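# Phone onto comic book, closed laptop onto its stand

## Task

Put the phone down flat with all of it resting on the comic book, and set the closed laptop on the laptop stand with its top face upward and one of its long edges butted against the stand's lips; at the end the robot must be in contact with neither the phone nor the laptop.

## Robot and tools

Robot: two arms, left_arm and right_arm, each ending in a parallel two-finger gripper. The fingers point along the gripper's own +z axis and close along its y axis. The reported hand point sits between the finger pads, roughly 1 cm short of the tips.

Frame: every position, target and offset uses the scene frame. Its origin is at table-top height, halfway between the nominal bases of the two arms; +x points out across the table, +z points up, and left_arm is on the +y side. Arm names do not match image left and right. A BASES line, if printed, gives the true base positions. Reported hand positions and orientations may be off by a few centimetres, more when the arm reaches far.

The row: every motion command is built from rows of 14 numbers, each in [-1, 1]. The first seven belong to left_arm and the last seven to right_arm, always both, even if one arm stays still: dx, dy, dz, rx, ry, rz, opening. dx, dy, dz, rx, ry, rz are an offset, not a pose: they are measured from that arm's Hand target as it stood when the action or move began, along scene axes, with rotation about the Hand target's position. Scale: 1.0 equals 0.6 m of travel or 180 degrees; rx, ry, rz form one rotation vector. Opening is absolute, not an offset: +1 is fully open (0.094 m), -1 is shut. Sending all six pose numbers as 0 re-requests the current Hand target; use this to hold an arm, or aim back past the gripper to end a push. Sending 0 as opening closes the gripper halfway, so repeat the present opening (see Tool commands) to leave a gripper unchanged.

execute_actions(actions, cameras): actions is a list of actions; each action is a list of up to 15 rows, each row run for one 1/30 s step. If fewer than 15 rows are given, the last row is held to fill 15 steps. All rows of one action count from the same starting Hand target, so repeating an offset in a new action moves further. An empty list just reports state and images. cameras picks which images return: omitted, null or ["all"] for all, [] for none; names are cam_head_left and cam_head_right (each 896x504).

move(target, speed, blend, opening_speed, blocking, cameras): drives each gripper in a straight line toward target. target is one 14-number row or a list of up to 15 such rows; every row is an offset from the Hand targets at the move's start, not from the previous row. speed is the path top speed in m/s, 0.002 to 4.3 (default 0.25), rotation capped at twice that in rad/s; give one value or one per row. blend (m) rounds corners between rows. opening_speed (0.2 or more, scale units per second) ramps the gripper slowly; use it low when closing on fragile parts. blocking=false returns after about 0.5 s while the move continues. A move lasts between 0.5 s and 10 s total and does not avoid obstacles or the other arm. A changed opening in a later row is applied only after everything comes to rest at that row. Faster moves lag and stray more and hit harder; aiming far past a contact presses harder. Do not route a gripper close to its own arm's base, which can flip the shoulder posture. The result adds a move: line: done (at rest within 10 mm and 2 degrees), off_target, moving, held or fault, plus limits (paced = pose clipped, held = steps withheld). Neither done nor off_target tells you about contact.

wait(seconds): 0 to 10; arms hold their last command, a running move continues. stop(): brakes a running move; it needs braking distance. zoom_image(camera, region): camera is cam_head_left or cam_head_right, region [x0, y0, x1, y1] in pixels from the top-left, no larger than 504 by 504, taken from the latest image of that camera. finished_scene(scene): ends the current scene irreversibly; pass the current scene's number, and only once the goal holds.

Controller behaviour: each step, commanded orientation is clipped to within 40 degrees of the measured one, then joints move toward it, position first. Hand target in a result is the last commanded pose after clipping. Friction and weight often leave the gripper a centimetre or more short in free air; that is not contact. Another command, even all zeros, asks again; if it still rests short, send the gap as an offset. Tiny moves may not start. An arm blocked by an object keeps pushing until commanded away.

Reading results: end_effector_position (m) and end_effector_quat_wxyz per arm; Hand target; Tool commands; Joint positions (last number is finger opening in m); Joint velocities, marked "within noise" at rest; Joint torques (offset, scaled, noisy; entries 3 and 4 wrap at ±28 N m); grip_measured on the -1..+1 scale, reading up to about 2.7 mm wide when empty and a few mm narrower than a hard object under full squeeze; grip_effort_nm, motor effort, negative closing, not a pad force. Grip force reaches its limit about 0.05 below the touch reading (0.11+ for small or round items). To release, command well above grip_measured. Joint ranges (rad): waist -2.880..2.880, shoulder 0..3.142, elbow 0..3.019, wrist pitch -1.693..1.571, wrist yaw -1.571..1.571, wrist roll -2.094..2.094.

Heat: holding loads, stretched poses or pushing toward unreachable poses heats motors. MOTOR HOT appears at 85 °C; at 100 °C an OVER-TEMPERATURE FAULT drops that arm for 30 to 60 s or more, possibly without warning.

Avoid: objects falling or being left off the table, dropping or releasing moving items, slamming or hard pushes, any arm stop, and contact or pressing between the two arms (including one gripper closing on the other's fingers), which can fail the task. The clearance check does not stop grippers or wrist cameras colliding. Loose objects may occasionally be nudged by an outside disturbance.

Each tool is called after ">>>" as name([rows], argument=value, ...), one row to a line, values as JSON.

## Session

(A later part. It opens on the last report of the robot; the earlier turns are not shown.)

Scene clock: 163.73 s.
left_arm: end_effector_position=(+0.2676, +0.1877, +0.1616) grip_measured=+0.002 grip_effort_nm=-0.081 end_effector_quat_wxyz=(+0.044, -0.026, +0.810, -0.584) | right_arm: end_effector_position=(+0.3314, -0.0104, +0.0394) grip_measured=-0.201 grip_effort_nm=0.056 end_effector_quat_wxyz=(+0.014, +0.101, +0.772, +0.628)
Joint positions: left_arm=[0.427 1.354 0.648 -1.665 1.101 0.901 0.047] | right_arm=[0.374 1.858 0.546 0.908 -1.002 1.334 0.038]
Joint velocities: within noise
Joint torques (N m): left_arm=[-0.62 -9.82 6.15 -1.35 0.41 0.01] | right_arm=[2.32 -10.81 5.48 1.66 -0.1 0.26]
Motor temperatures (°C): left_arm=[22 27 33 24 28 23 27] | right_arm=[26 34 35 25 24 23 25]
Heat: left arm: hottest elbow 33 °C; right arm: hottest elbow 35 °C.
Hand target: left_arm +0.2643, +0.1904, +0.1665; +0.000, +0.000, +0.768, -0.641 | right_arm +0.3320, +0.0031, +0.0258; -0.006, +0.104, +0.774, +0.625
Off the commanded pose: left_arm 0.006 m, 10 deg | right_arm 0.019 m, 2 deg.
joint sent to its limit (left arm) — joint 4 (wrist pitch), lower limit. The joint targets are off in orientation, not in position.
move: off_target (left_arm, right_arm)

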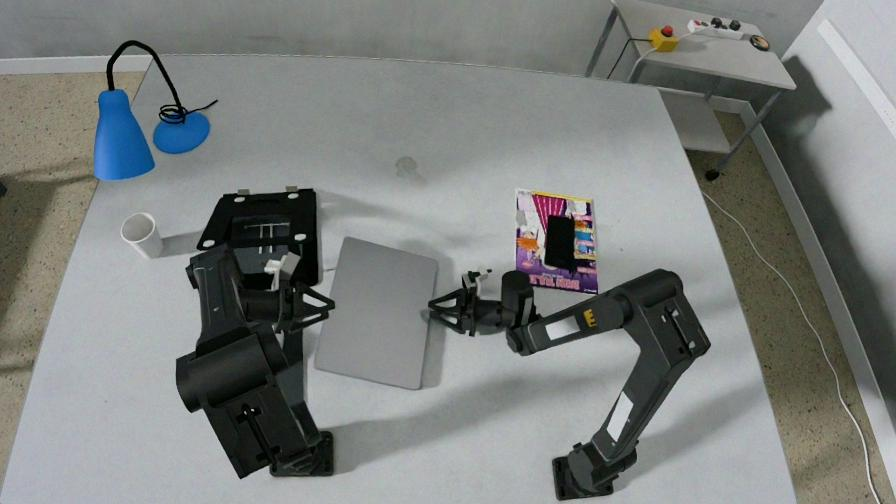

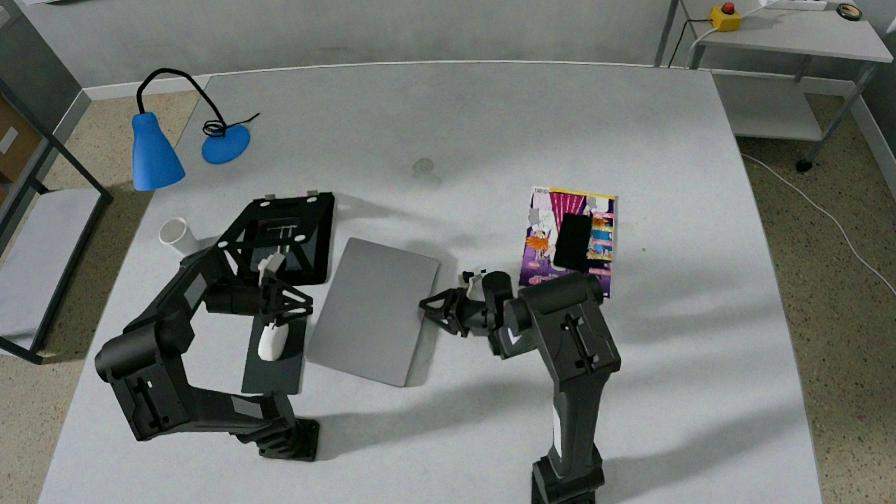

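>>> move([
  [0,0,0,0,0,0,0,0.0,-0.07,0.0,0,0,0,-0.25],
  [0,0,0,0,0,0,0,0.0,-0.08,-0.03,0,0,0,-0.25],
], speed=0.1)

>>> zoom_image(camera="cam_head_left", region=[300, 220, 520, 410])

>>> zoom_image(camera="cam_head_right", region=[360, 240, 500, 380])

Scene clock: 175.03 s.
left_arm: end_effector_position=(+0.2676, +0.1877, +0.1616) grip_measured=+0.002 grip_effort_nm=-0.076 end_effector_quat_wxyz=(+0.044, -0.026, +0.810, -0.584) | right_arm: end_effector_position=(+0.3313, -0.0334, +0.0404) grip_measured=-0.249 grip_effort_nm=-0.081 end_effector_quat_wxyz=(+0.010, +0.068, +0.766, +0.640)
Joint positions: left_arm=[0.427 1.354 0.648 -1.665 1.101 0.901 0.047] | right_arm=[0.301 1.867 0.546 0.888 -1.123 1.25 0.035]
Joint velocities: within noise
Joint torques (N m): left_arm=[-0.91 -9.11 6.16 -1.42 0.46 -0.04] | right_arm=[-1.14 -9.11 2.89 1.06 0.22 0]
Motor temperatures (°C): left_arm=[22 27 33 24 28 23 27] | right_arm=[26 34 35 25 24 23 25]
Heat: left arm: hottest elbow 33 °C; right arm: hottest elbow 35 °C.
Hand target: left_arm +0.2643, +0.1904, +0.1665; +0.000, +0.000, +0.768, -0.641 | right_arm +0.3320, -0.0450, +0.0078; -0.005, +0.104, +0.774, +0.625
Off the commanded pose: left_arm 0.006 m, 10 deg | right_arm 0.035 m, 5 deg.
joint sent to its limit (left arm) — joint 4 (wrist pitch), lower limit. The joint targets are off in orientation, not in position.
move: off_target (left_arm, right_arm)

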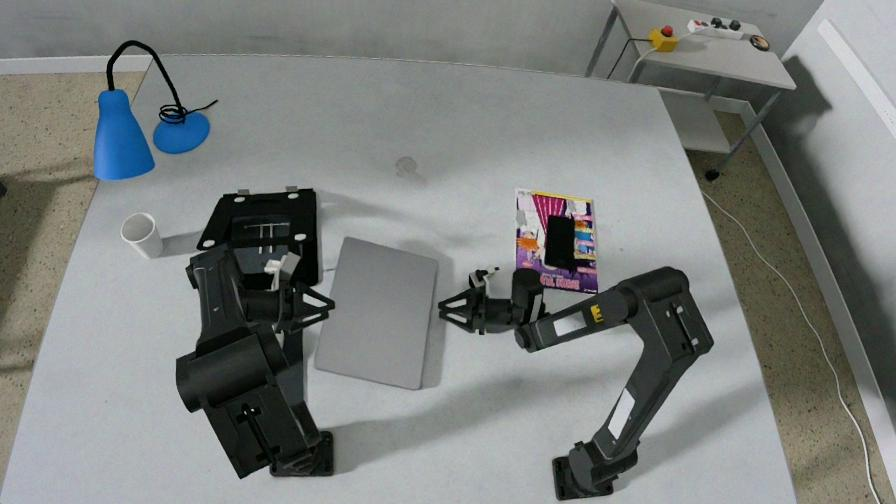

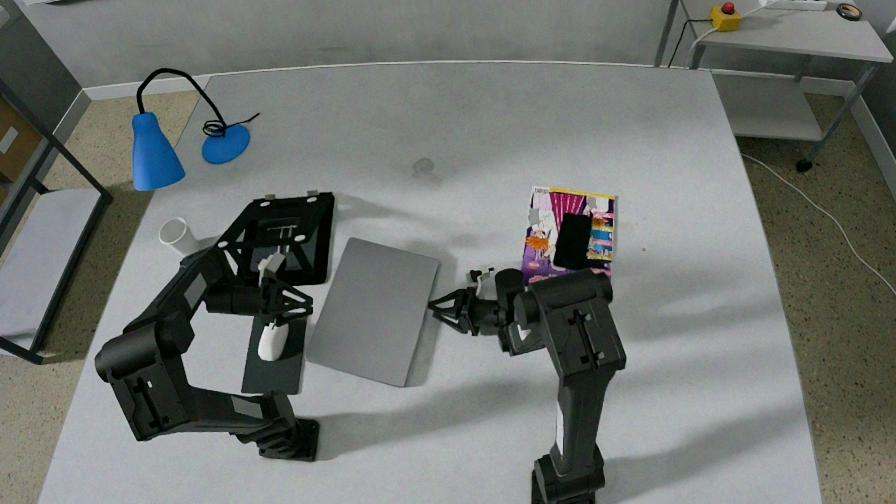

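Scaled by 2.291.

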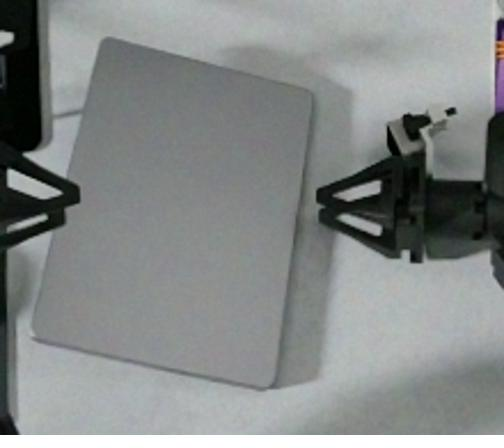

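Scaled by 3.600.

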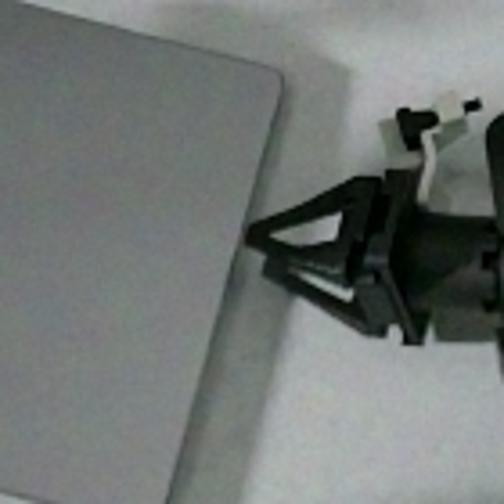

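>>> move([
  [0,0,0,0,0,0,0,0.0,0,0.05,0,0,0,-0.2],
  [0,0,0,0,0,0,0,0.0,0.09,0.03,0,0,0,-0.2],
  [0,0,0,0,0,0,0,0.0,0.1,0.03,0,0,0,-1],
], speed=0.1)

>>> zoom_image(camera="cam_head_right", region=[290, 220, 500, 400])

Scene clock: 185.47 s.
left_arm: end_effector_position=(+0.2676, +0.1877, +0.1616) grip_measured=+0.002 grip_effort_nm=-0.085 end_effector_quat_wxyz=(+0.044, -0.026, +0.810, -0.584) | right_arm: end_effector_position=(+0.3318, +0.0074, +0.0399) grip_measured=-0.990 grip_effort_nm=-0.491 end_effector_quat_wxyz=(+0.010, +0.097, +0.771, +0.629)
Joint positions: left_arm=[0.427 1.354 0.648 -1.665 1.101 0.901 0.047] | right_arm=[0.416 1.873 0.569 0.922 -0.974 1.361 0]
Joint velocities: within noise
Joint torques (N m): left_arm=[-0.38 -8.88 6.11 -1.18 0.41 -0.01] | right_arm=[1.49 -11.46 4.97 1.65 -0.12 0.23]
Motor temperatures (°C): left_arm=[22 27 33 24 28 23 27] | right_arm=[26 34 34 25 24 23 25]
Heat: left arm: hottest elbow 33 °C; right arm: hottest shoulder 34 °C.
Hand target: left_arm +0.2643, +0.1904, +0.1665; +0.000, +0.000, +0.768, -0.641 | right_arm +0.3321, +0.0150, +0.0259; -0.005, +0.104, +0.774, +0.625
Off the commanded pose: left_arm 0.006 m, 10 deg | right_arm 0.016 m, 2 deg.
joint sent to its limit (left arm) — joint 4 (wrist pitch), lower limit. The joint targets are off in orientation, not in position.
move: off_target (left_arm, right_arm); target 3's new opening was sent with right_arm's hand 0.020 m and 2 deg from that target

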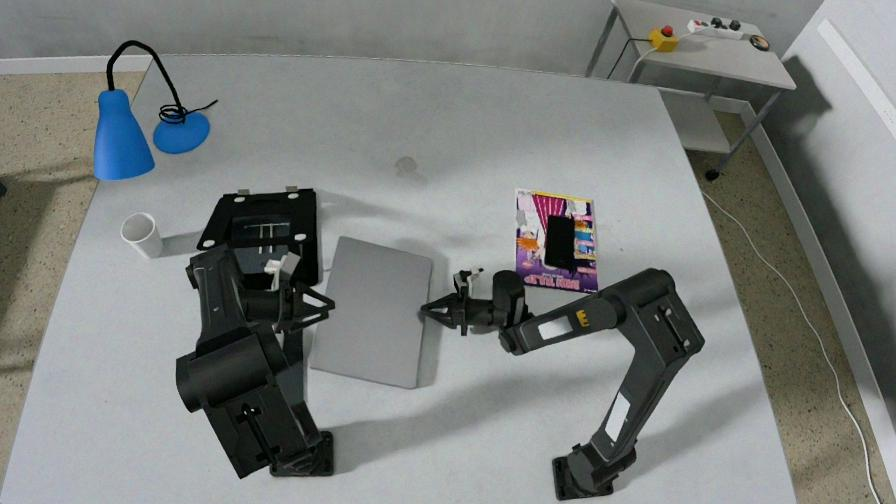

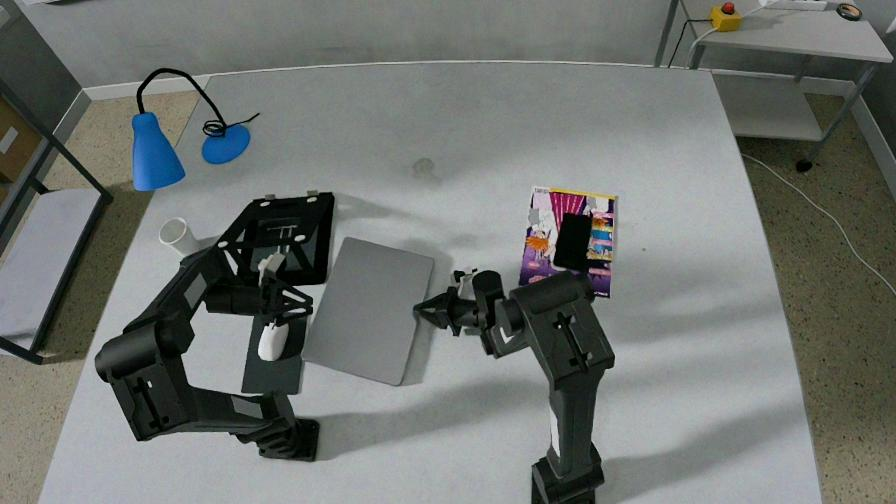

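Scaled by 2.400.

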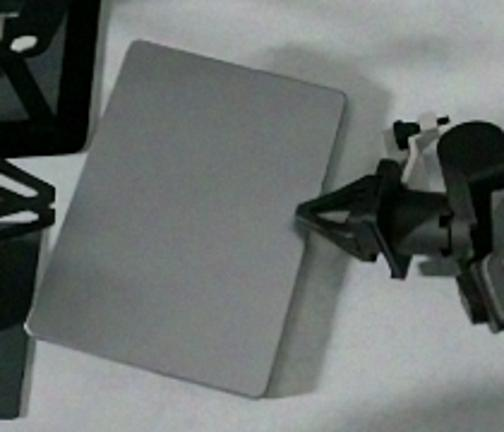

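>>> move([
  [0.02,0.1,0.1,0.415,0,0,0,0,-0.3,0.05,0,0,0,-0.25],
  [0.02,0.1,-0.06,0.415,0,0,-1,0,-0.3,0.05,0,0,0,-0.25],
  [0.02,0.1,-0.24,0.415,0,0,-1,0,-0.3,0.05,0,0,0,-0.25],
], speed=0.2)

Scene clock: 194.23 s.
left_arm: end_effector_position=(+0.2771, +0.2537, +0.0268) grip_measured=-0.981 grip_effort_nm=-1.004 end_effector_quat_wxyz=(+0.003, -0.003, +0.999, -0.045) | right_arm: end_effector_position=(+0.3151, -0.1598, +0.0472) grip_measured=-0.251 grip_effort_nm=0.061 end_effector_quat_wxyz=(-0.023, +0.112, +0.773, +0.624)
Joint positions: left_arm=[0.08 1.197 0.531 -0.909 0.089 0.103 0.001] | right_arm=[-0.056 1.696 0.594 -0.228 -1.342 0.428 0.035]
Joint velocities: within noise
Joint torques (N m): left_arm=[-1.96 -5.95 7.38 0.47 -0.04 -0.09] | right_arm=[-0.5 -13.57 6.72 0.12 -0.58 0.02]
Motor temperatures (°C): left_arm=[22 27 34 24 28 23 27] | right_arm=[26 34 34 25 24 23 25]
Heat: left arm: hottest elbow 34 °C; right arm: hottest shoulder 34 °C.
Hand target: left_arm +0.2762, +0.2504, +0.0224; +0.000, +0.000, +0.999, -0.044 | right_arm +0.3321, -0.1650, +0.0559; -0.005, +0.104, +0.774, +0.625
Off the commanded pose: left_arm 0.005 m, 0 deg | right_arm 0.020 m, 2 deg.
move: off_target (right_arm)

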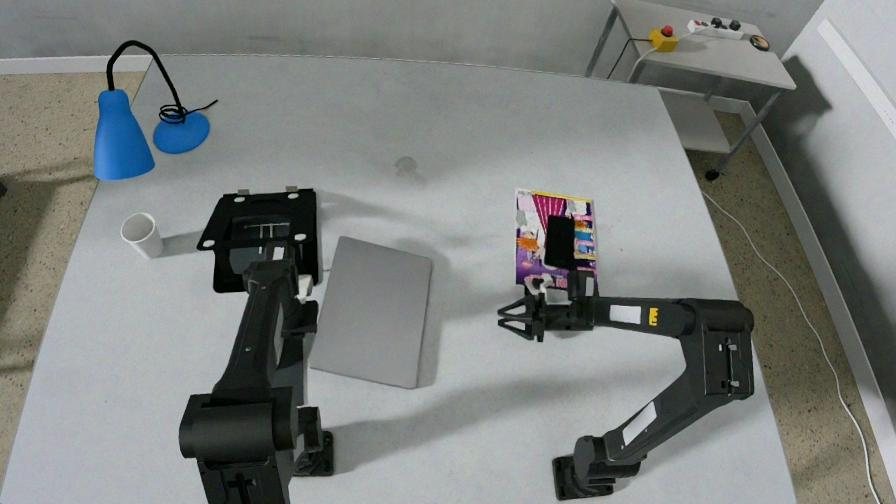

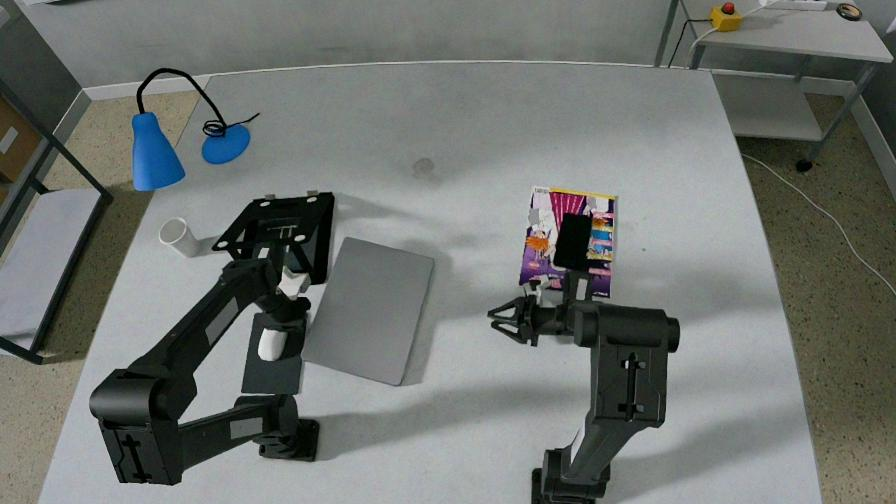

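Push −y by ~10 cm in the left.

>>> move([
  [0,-0.2,0.0,0,0,0,-1,0,0,0,0,0,0,-0.25],
], speed=0.1)

>>> zoom_image(camera="cam_head_right", region=[290, 220, 500, 400])

Scene clock: 197.93 s.
left_arm: end_effector_position=(+0.2626, +0.1441, +0.0180) grip_measured=-0.981 grip_effort_nm=-0.994 end_effector_quat_wxyz=(-0.014, -0.011, +0.999, -0.034) | right_arm: end_effector_position=(+0.3151, -0.1598, +0.0472) grip_measured=-0.251 grip_effort_nm=0.071 end_effector_quat_wxyz=(-0.023, +0.112, +0.773, +0.624)
Joint positions: left_arm=[-0.378 1.234 0.531 -0.87 0.074 -0.371 0.001] | right_arm=[-0.056 1.696 0.594 -0.228 -1.342 0.427 0.035]
Joint velocities: within noise
Joint torques (N m): left_arm=[-3.6 -5.71 10.51 1.13 0.26 -0.03] | right_arm=[-0.44 -13.68 6.71 0.1 -0.59 0.02]
Motor temperatures (°C): left_arm=[22 26 34 24 27 23 27] | right_arm=[26 34 35 25 24 23 25]
Heat: left arm: hottest elbow 34 °C; right arm: hottest elbow 35 °C.
Hand target: left_arm +0.2763, +0.1304, +0.0224; +0.000, +0.000, +0.999, -0.043 | right_arm +0.3321, -0.1650, +0.0559; -0.005, +0.104, +0.774, +0.625
Off the commanded pose: left_arm 0.020 m, 2 deg | right_arm 0.020 m, 2 deg.
move: off_target (left_arm, right_arm)

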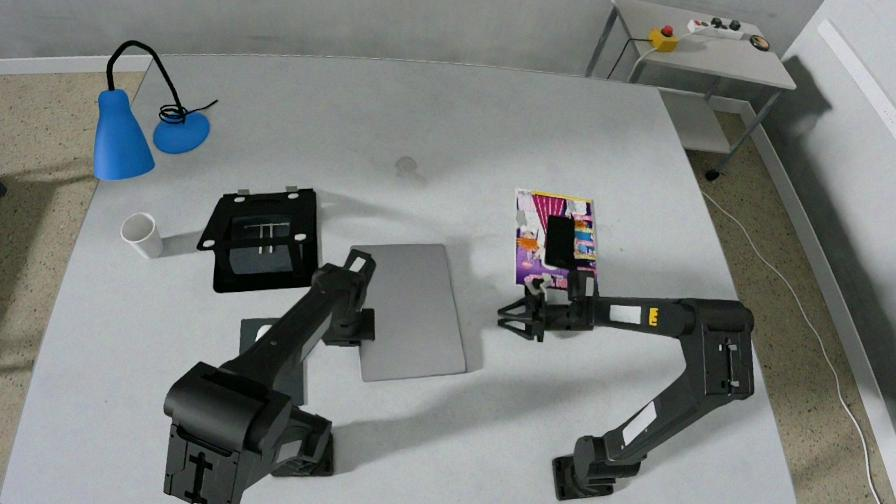

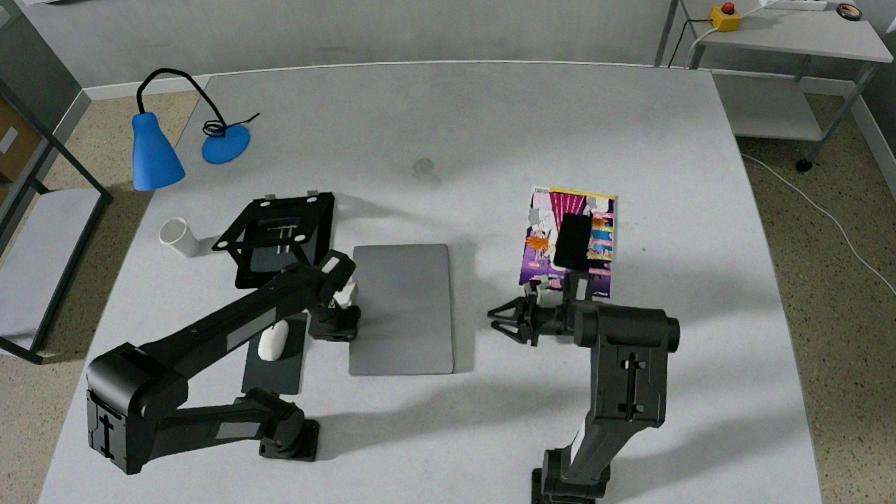

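Scaled by 2.400.

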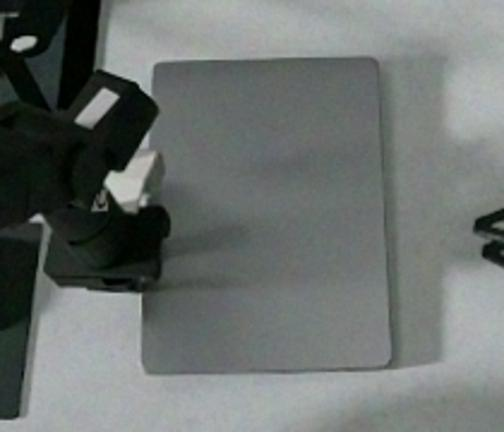

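>>> move([
  [0,0,0,0,0,0,-1,-0.01,0.05,-0.012,0,0,0.02,-0.1],
  [0,0,0,0,0,0,-1,-0.01,0.21,-0.016,0,0,0.02,-0.1],
], speed=0.08)

>>> zoom_image(camera="cam_head_right", region=[290, 220, 500, 400])

Scene clock: 203.97 s.
left_arm: end_effector_position=(+0.2626, +0.1441, +0.0180) grip_measured=-0.981 grip_effort_nm=-0.994 end_effector_quat_wxyz=(-0.014, -0.011, +0.999, -0.034) | right_arm: end_effector_position=(+0.3342, -0.0414, +0.0588) grip_measured=-0.101 grip_effort_nm=0.066 end_effector_quat_wxyz=(-0.012, +0.073, +0.775, +0.628)
Joint positions: left_arm=[-0.378 1.234 0.531 -0.87 0.074 -0.372 0.001] | right_arm=[0.275 1.763 0.569 0.64 -1.159 1.168 0.042]
Joint velocities: within noise
Joint torques (N m): left_arm=[-3.84 -5.6 10.47 0.81 0.26 -0.02] | right_arm=[1.26 -11.99 3.37 1.68 -0.21 0.14]
Motor temperatures (°C): left_arm=[22 26 34 24 27 23 28] | right_arm=[26 33 35 25 24 23 25]
Heat: left arm: hottest elbow 34 °C; right arm: hottest elbow 35 °C.
Hand target: left_arm +0.2763, +0.1304, +0.0224; +0.000, +0.000, +0.999, -0.043 | right_arm +0.3260, -0.0389, +0.0462; -0.025, +0.080, +0.777, +0.625
Off the commanded pose: left_arm 0.020 m, 2 deg | right_arm 0.015 m, 2 deg.
move: off_target (left_arm, right_arm)

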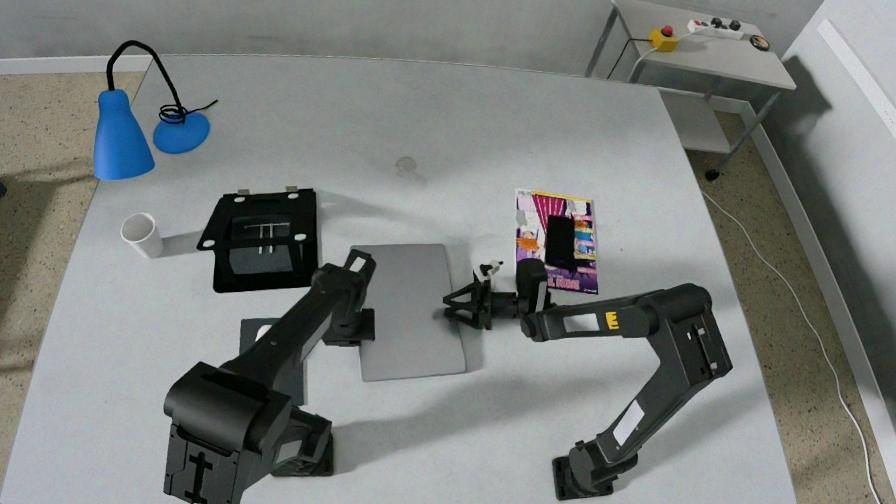

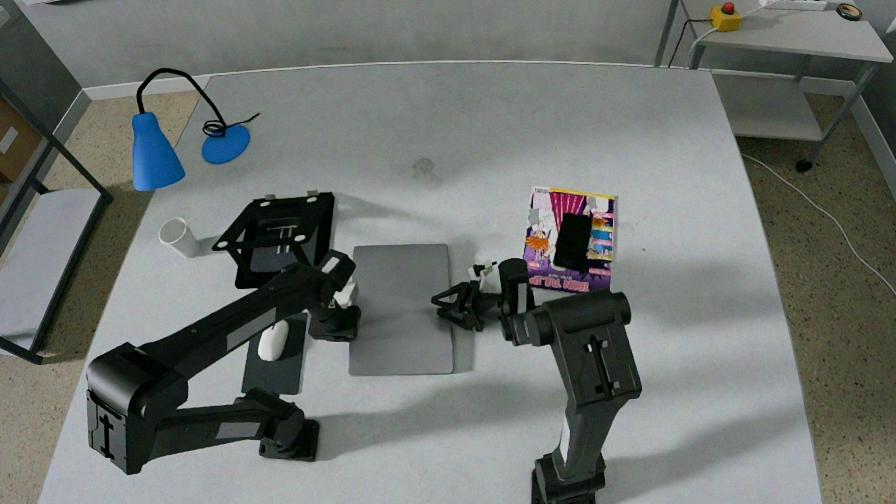

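Scaled by 2.400.

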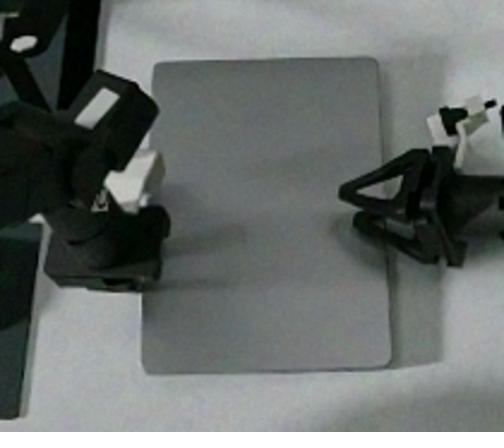

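>>> move([
  [0,0,0,0,0,0,-1,0,-0.12,0,0,0,0,-0.1],
  [0,0,0,0,0,0,-1,0,-0.12,-0.028,0,0,0,-0.1],
  [0,0,0,0,0,0,-1,0,0.0,-0.032,0,0,0,-0.1],
], speed=0.08)

>>> zoom_image(camera="cam_head_right", region=[290, 220, 500, 400])

Scene clock: 209.30 s.
left_arm: end_effector_position=(+0.2632, +0.1460, +0.0177) grip_measured=-0.981 grip_effort_nm=-0.989 end_effector_quat_wxyz=(-0.012, -0.014, +0.999, -0.029) | right_arm: end_effector_position=(+0.3405, -0.0601, +0.0394) grip_measured=-0.101 grip_effort_nm=0.017 end_effector_quat_wxyz=(+0.006, +0.090, +0.776, +0.625)
Joint positions: left_arm=[-0.378 1.235 0.531 -0.87 0.063 -0.377 0.001] | right_arm=[0.229 1.818 0.554 0.695 -1.151 1.149 0.042]
Joint velocities: within noise
Joint torques (N m): left_arm=[-3.25 -6.53 10.55 1.11 0.7 0.02] | right_arm=[4.25 -11.16 3.96 1.85 -0.55 0.21]
Motor temperatures (°C): left_arm=[22 26 34 24 27 23 28] | right_arm=[26 34 35 25 24 23 25]
Heat: left arm: hottest elbow 34 °C; right arm: hottest elbow 35 °C.
Hand target: left_arm +0.2764, +0.1305, +0.0224; +0.000, +0.000, +0.999, -0.043 | right_arm +0.3261, -0.0389, +0.0271; -0.025, +0.080, +0.776, +0.625
Off the commanded pose: left_arm 0.021 m, 3 deg | right_arm 0.029 m, 4 deg.
move: off_target (left_arm, right_arm)

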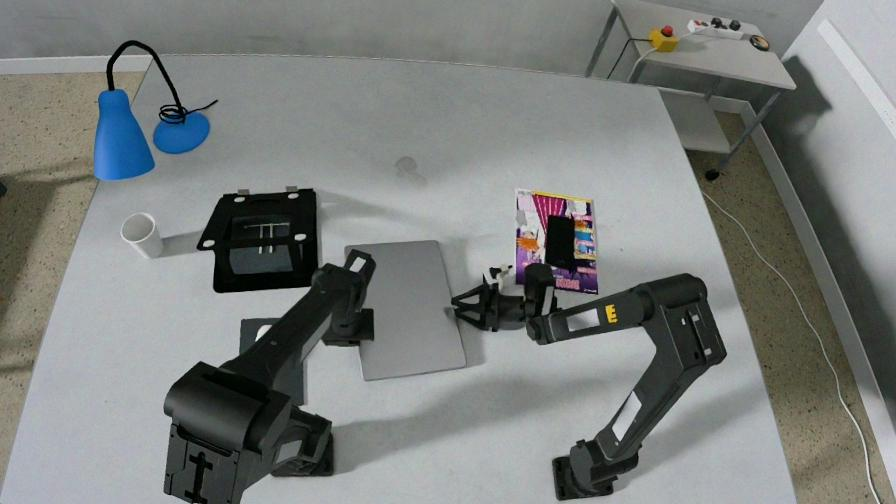

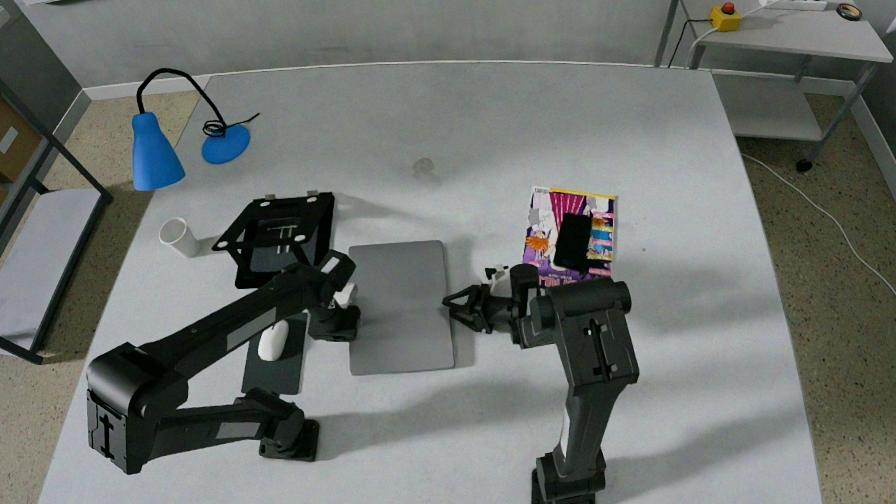

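Scaled by 2.400.

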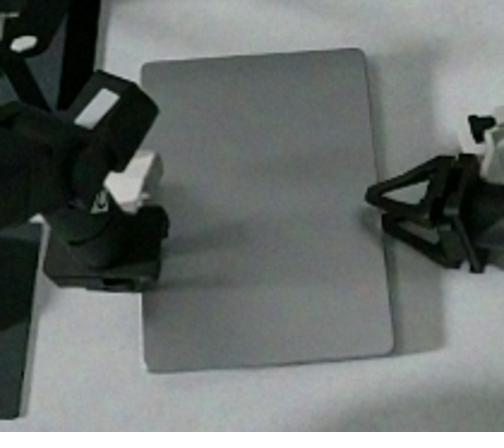

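>>> move([
  [0,0,0,0,0,0,-1,0,0.05,0,0,0,0,-0.2],
  [0,0,0,0,0,0,-1,0,0.06,0.08,0,0,0,-0.2],
], speed=0.08)

>>> zoom_image(camera="cam_head_right", region=[290, 220, 500, 400])

Scene clock: 213.90 s.
left_arm: end_effector_position=(+0.2628, +0.1508, +0.0175) grip_measured=-0.981 grip_effort_nm=-0.984 end_effector_quat_wxyz=(-0.012, -0.019, +1.000, -0.016) | right_arm: end_effector_position=(+0.3469, -0.0496, +0.0394) grip_measured=-0.198 grip_effort_nm=-0.120 end_effector_quat_wxyz=(+0.005, +0.143, +0.787, +0.601)
Joint positions: left_arm=[-0.378 1.235 0.531 -0.878 0.038 -0.387 0.001] | right_arm=[0.272 1.779 0.554 0.652 -1.032 1.237 0.038]
Joint velocities: within noise
Joint torques (N m): left_arm=[-3.78 -6.24 10.36 1.39 1.62 0.14] | right_arm=[7.36 -18.84 5.52 1.5 -2.13 0.41]
Motor temperatures (°C): left_arm=[22 26 34 24 28 23 28] | right_arm=[26 34 35 25 25 23 25]
Heat: left arm: hottest elbow 34 °C; right arm: hottest elbow 35 °C.
Hand target: left_arm +0.2763, +0.1303, +0.0224; +0.000, +0.000, +0.999, -0.043 | right_arm +0.3261, -0.0029, +0.0751; -0.025, +0.080, +0.776, +0.625
Off the commanded pose: left_arm 0.025 m, 4 deg | right_arm 0.062 m, 9 deg.
move: off_target (left_arm, right_arm)

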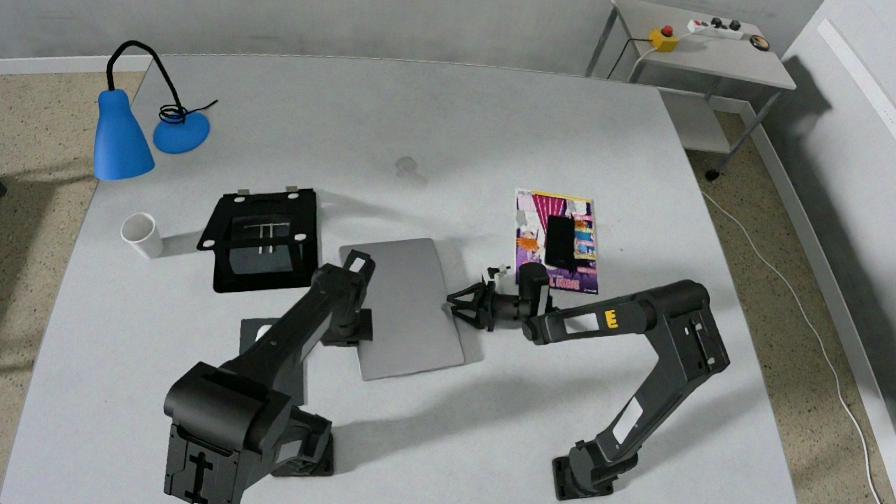

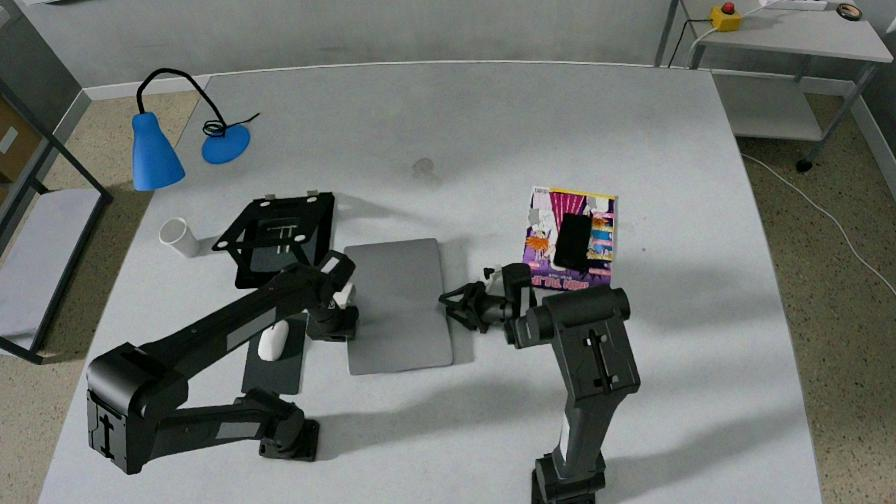

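Scaled by 2.400.

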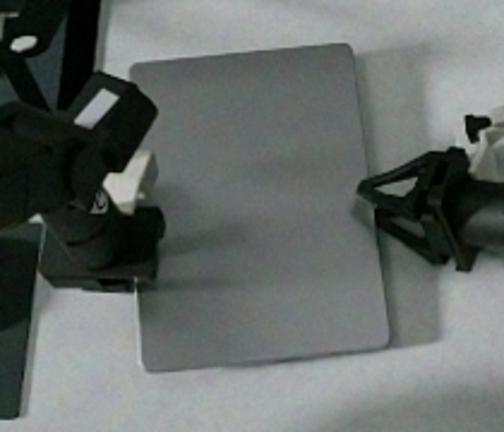

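>>> move([
  [0,0,0.0,0,0,0,-1,-0.02,0.03,0.12,0,0,0,-0.2],
], speed=0.08)

>>> zoom_image(camera="cam_head_right", region=[290, 220, 500, 400])

Scene clock: 219.90 s.
left_arm: end_effector_position=(+0.2602, +0.1569, +0.0155) grip_measured=-0.981 grip_effort_nm=-0.974 end_effector_quat_wxyz=(-0.021, -0.026, +0.999, -0.006) | right_arm: end_effector_position=(+0.3391, -0.0359, +0.1236) grip_measured=-0.198 grip_effort_nm=-0.115 end_effector_quat_wxyz=(+0.022, +0.135, +0.782, +0.608)
Joint positions: left_arm=[-0.367 1.244 0.531 -0.892 0.025 -0.391 0.001] | right_arm=[0.318 1.5 0.554 0.456 -0.984 1.288 0.038]
Joint velocities: within noise
Joint torques (N m): left_arm=[-4.54 -7.24 10.14 1.72 2.1 0.22] | right_arm=[8.12 -13.68 8.95 1.09 -1.95 0.42]
Motor temperatures (°C): left_arm=[22 26 34 24 29 23 28] | right_arm=[26 34 35 25 27 23 25]
Heat: left arm: hottest elbow 34 °C; right arm: hottest elbow 35 °C.
Hand target: left_arm +0.2763, +0.1304, +0.0224; +0.000, +0.000, +0.999, -0.043 | right_arm +0.3141, +0.0150, +0.1471; -0.025, +0.080, +0.777, +0.625
Off the commanded pose: left_arm 0.032 m, 6 deg | right_arm 0.061 m, 9 deg.
move: off_target (left_arm, right_arm)

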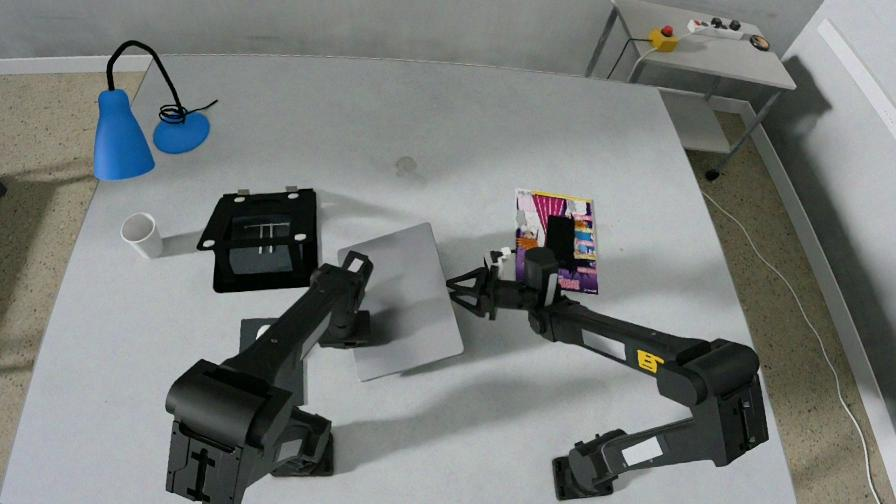

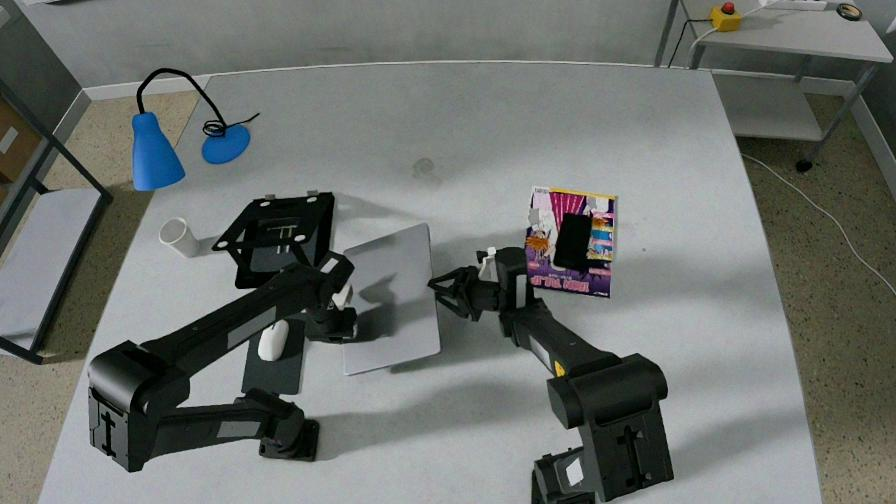

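Scaled by 2.400.

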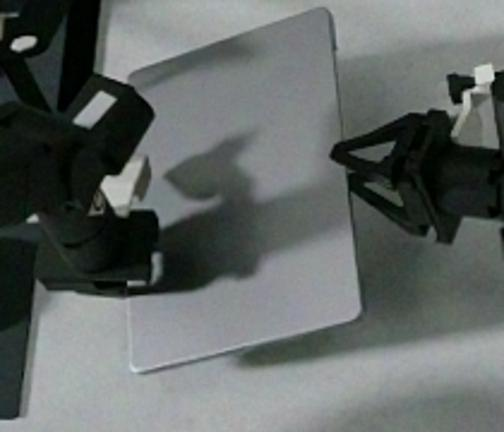

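>>> move([
  [0,0,0.0,0,0,0,-1,0,0,0,0,0,0,-1],
], opening_speed=0.3)

>>> zoom_image(camera="cam_head_right", region=[290, 220, 500, 400])

Scene clock: 224.47 s.
left_arm: end_effector_position=(+0.2599, +0.1581, +0.0152) grip_measured=-0.981 grip_effort_nm=-0.974 end_effector_quat_wxyz=(-0.022, -0.028, +0.999, -0.004) | right_arm: end_effector_position=(+0.3355, -0.0326, +0.1248) grip_measured=-0.960 grip_effort_nm=-0.979 end_effector_quat_wxyz=(+0.012, +0.138, +0.782, +0.608)
Joint positions: left_arm=[-0.364 1.245 0.531 -0.894 0.023 -0.391 0.001] | right_arm=[0.326 1.495 0.554 0.449 -0.989 1.306 0.002]
Joint velocities: within noise
Joint torques (N m): left_arm=[-4.89 -7.47 10.28 1.77 2.2 0.16] | right_arm=[7.47 -13.27 9.03 1.39 -1.75 0.29]
Motor temperatures (°C): left_arm=[22 26 34 24 31 23 28] | right_arm=[26 34 35 25 28 23 25]
Heat: left arm: hottest elbow 34 °C; right arm: hottest elbow 35 °C.
Hand target: left_arm +0.2763, +0.1304, +0.0224; +0.000, +0.000, +0.999, -0.043 | right_arm +0.3141, +0.0151, +0.1472; -0.025, +0.080, +0.776, +0.625
Off the commanded pose: left_arm 0.033 m, 6 deg | right_arm 0.057 m, 8 deg.
move: off_target (left_arm, right_arm)

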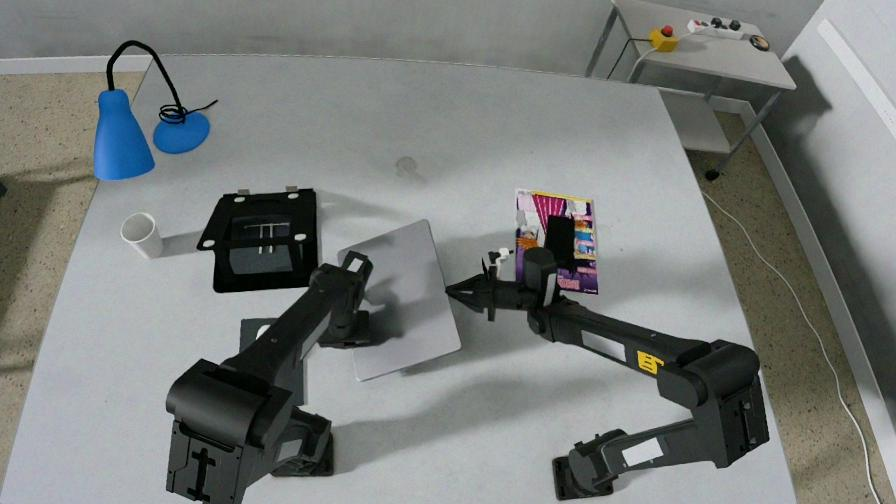

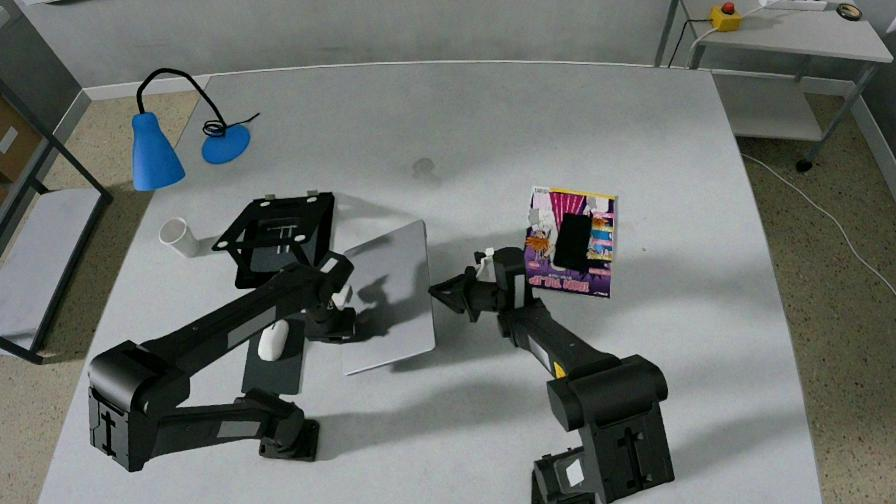

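Scaled by 2.400.

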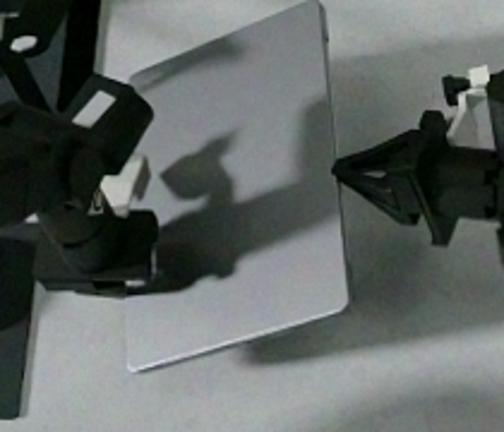

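>>> move([
  [0,0,0.0,0,0,0,-1,0.02,0,-0.2,0,0,0,-1],
], speed=0.12)

>>> zoom_image(camera="cam_head_right", region=[290, 220, 500, 400])

Scene clock: 229.13 s.
left_arm: end_effector_position=(+0.2572, +0.1617, +0.0177) grip_measured=-0.982 grip_effort_nm=-0.965 end_effector_quat_wxyz=(-0.027, -0.034, +0.999, -0.003) | right_arm: end_effector_position=(+0.3553, -0.0363, +0.0367) grip_measured=-0.966 grip_effort_nm=-1.038 end_effector_quat_wxyz=(+0.043, +0.121, +0.778, +0.615)
Joint positions: left_arm=[-0.354 1.235 0.531 -0.915 0.023 -0.392 0.001] | right_arm=[0.304 1.845 0.56 0.832 -0.991 1.269 0.002]
Joint velocities: within noise
Joint torques (N m): left_arm=[-4.37 -6.83 10.4 2.37 2.22 0.18] | right_arm=[8.06 -10.75 5.74 1.44 -2.08 0.4]
Motor temperatures (°C): left_arm=[23 26 34 24 32 23 28] | right_arm=[27 34 36 25 29 23 25]
Heat: left arm: hottest elbow 34 °C; right arm: hottest elbow 36 °C.
Hand target: left_arm +0.2763, +0.1304, +0.0224; +0.000, +0.000, +0.999, -0.043 | right_arm +0.3260, +0.0151, +0.0270; -0.025, +0.080, +0.777, +0.624
Off the commanded pose: left_arm 0.037 m, 7 deg | right_arm 0.060 m, 9 deg.
move: off_target (left_arm, right_arm)

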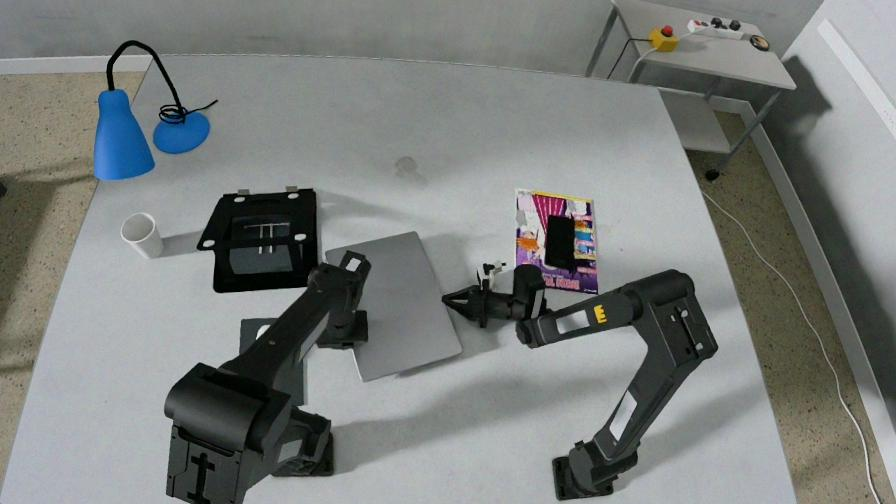

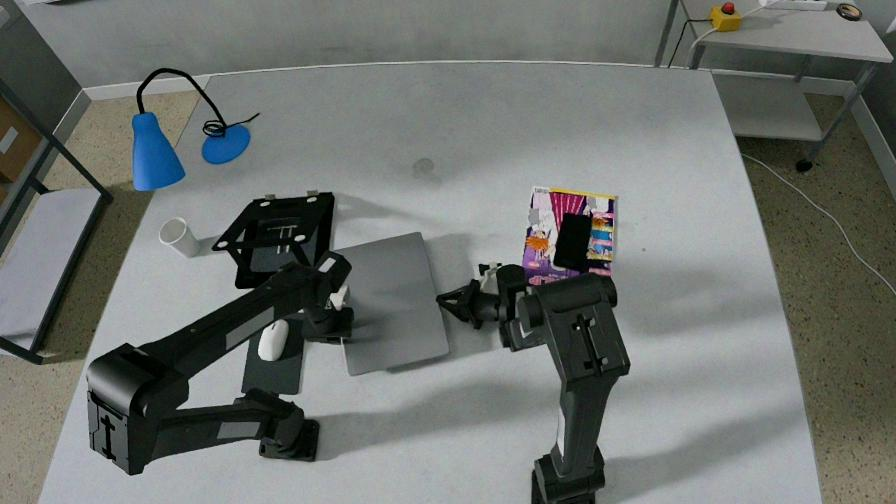

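Scaled by 2.400.

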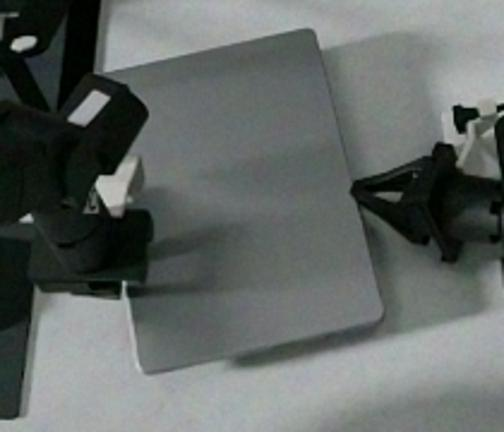

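>>> move([
  [0,0,0.0,0,0,0,-1,0,-0.2,0.02,0,0,0,-0.1],
], speed=0.1)

>>> zoom_image(camera="cam_head_right", region=[290, 220, 500, 400])

Scene clock: 233.50 s.
left_arm: end_effector_position=(+0.2629, +0.1400, +0.0167) grip_measured=-0.982 grip_effort_nm=-0.945 end_effector_quat_wxyz=(-0.013, -0.012, +0.999, -0.037) | right_arm: end_effector_position=(+0.3219, -0.1003, +0.0394) grip_measured=-0.100 grip_effort_nm=-0.007 end_effector_quat_wxyz=(-0.025, +0.070, +0.776, +0.626)
Joint positions: left_arm=[-0.39 1.24 0.531 -0.859 0.078 -0.386 0.001] | right_arm=[0.116 1.758 0.562 0.289 -1.295 0.813 0.042]
Joint velocities: within noise
Joint torques (N m): left_arm=[-2.26 -6.24 10.4 0.66 0.1 0.08] | right_arm=[-0.44 -13.86 4.42 0.29 -0.41 0.12]
Motor temperatures (°C): left_arm=[23 26 35 24 32 23 28] | right_arm=[27 34 36 25 29 23 26]
Heat: left arm: hottest elbow 35 °C; right arm: hottest elbow 36 °C.
Hand target: left_arm +0.2764, +0.1304, +0.0224; +0.000, +0.000, +0.999, -0.043 | right_arm +0.3260, -0.1050, +0.0391; -0.025, +0.080, +0.776, +0.625
Off the commanded pose: left_arm 0.017 m, 2 deg | right_arm 0.006 m, 1 deg.
move: off_target (left_arm)

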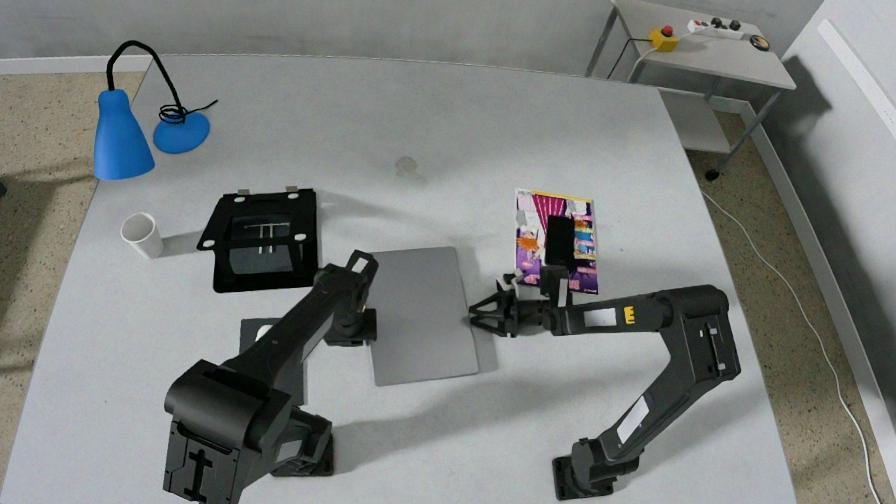

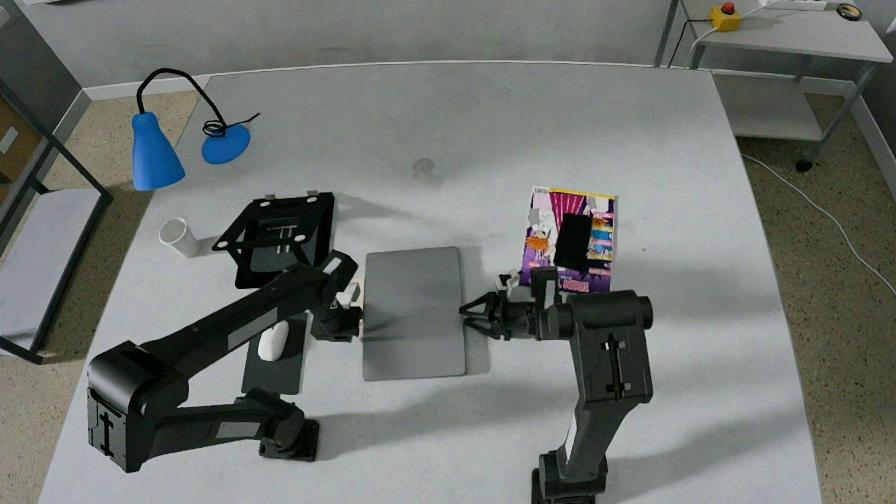

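Scaled by 2.400.

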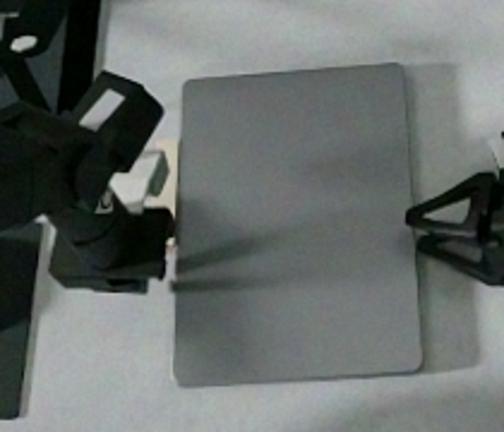

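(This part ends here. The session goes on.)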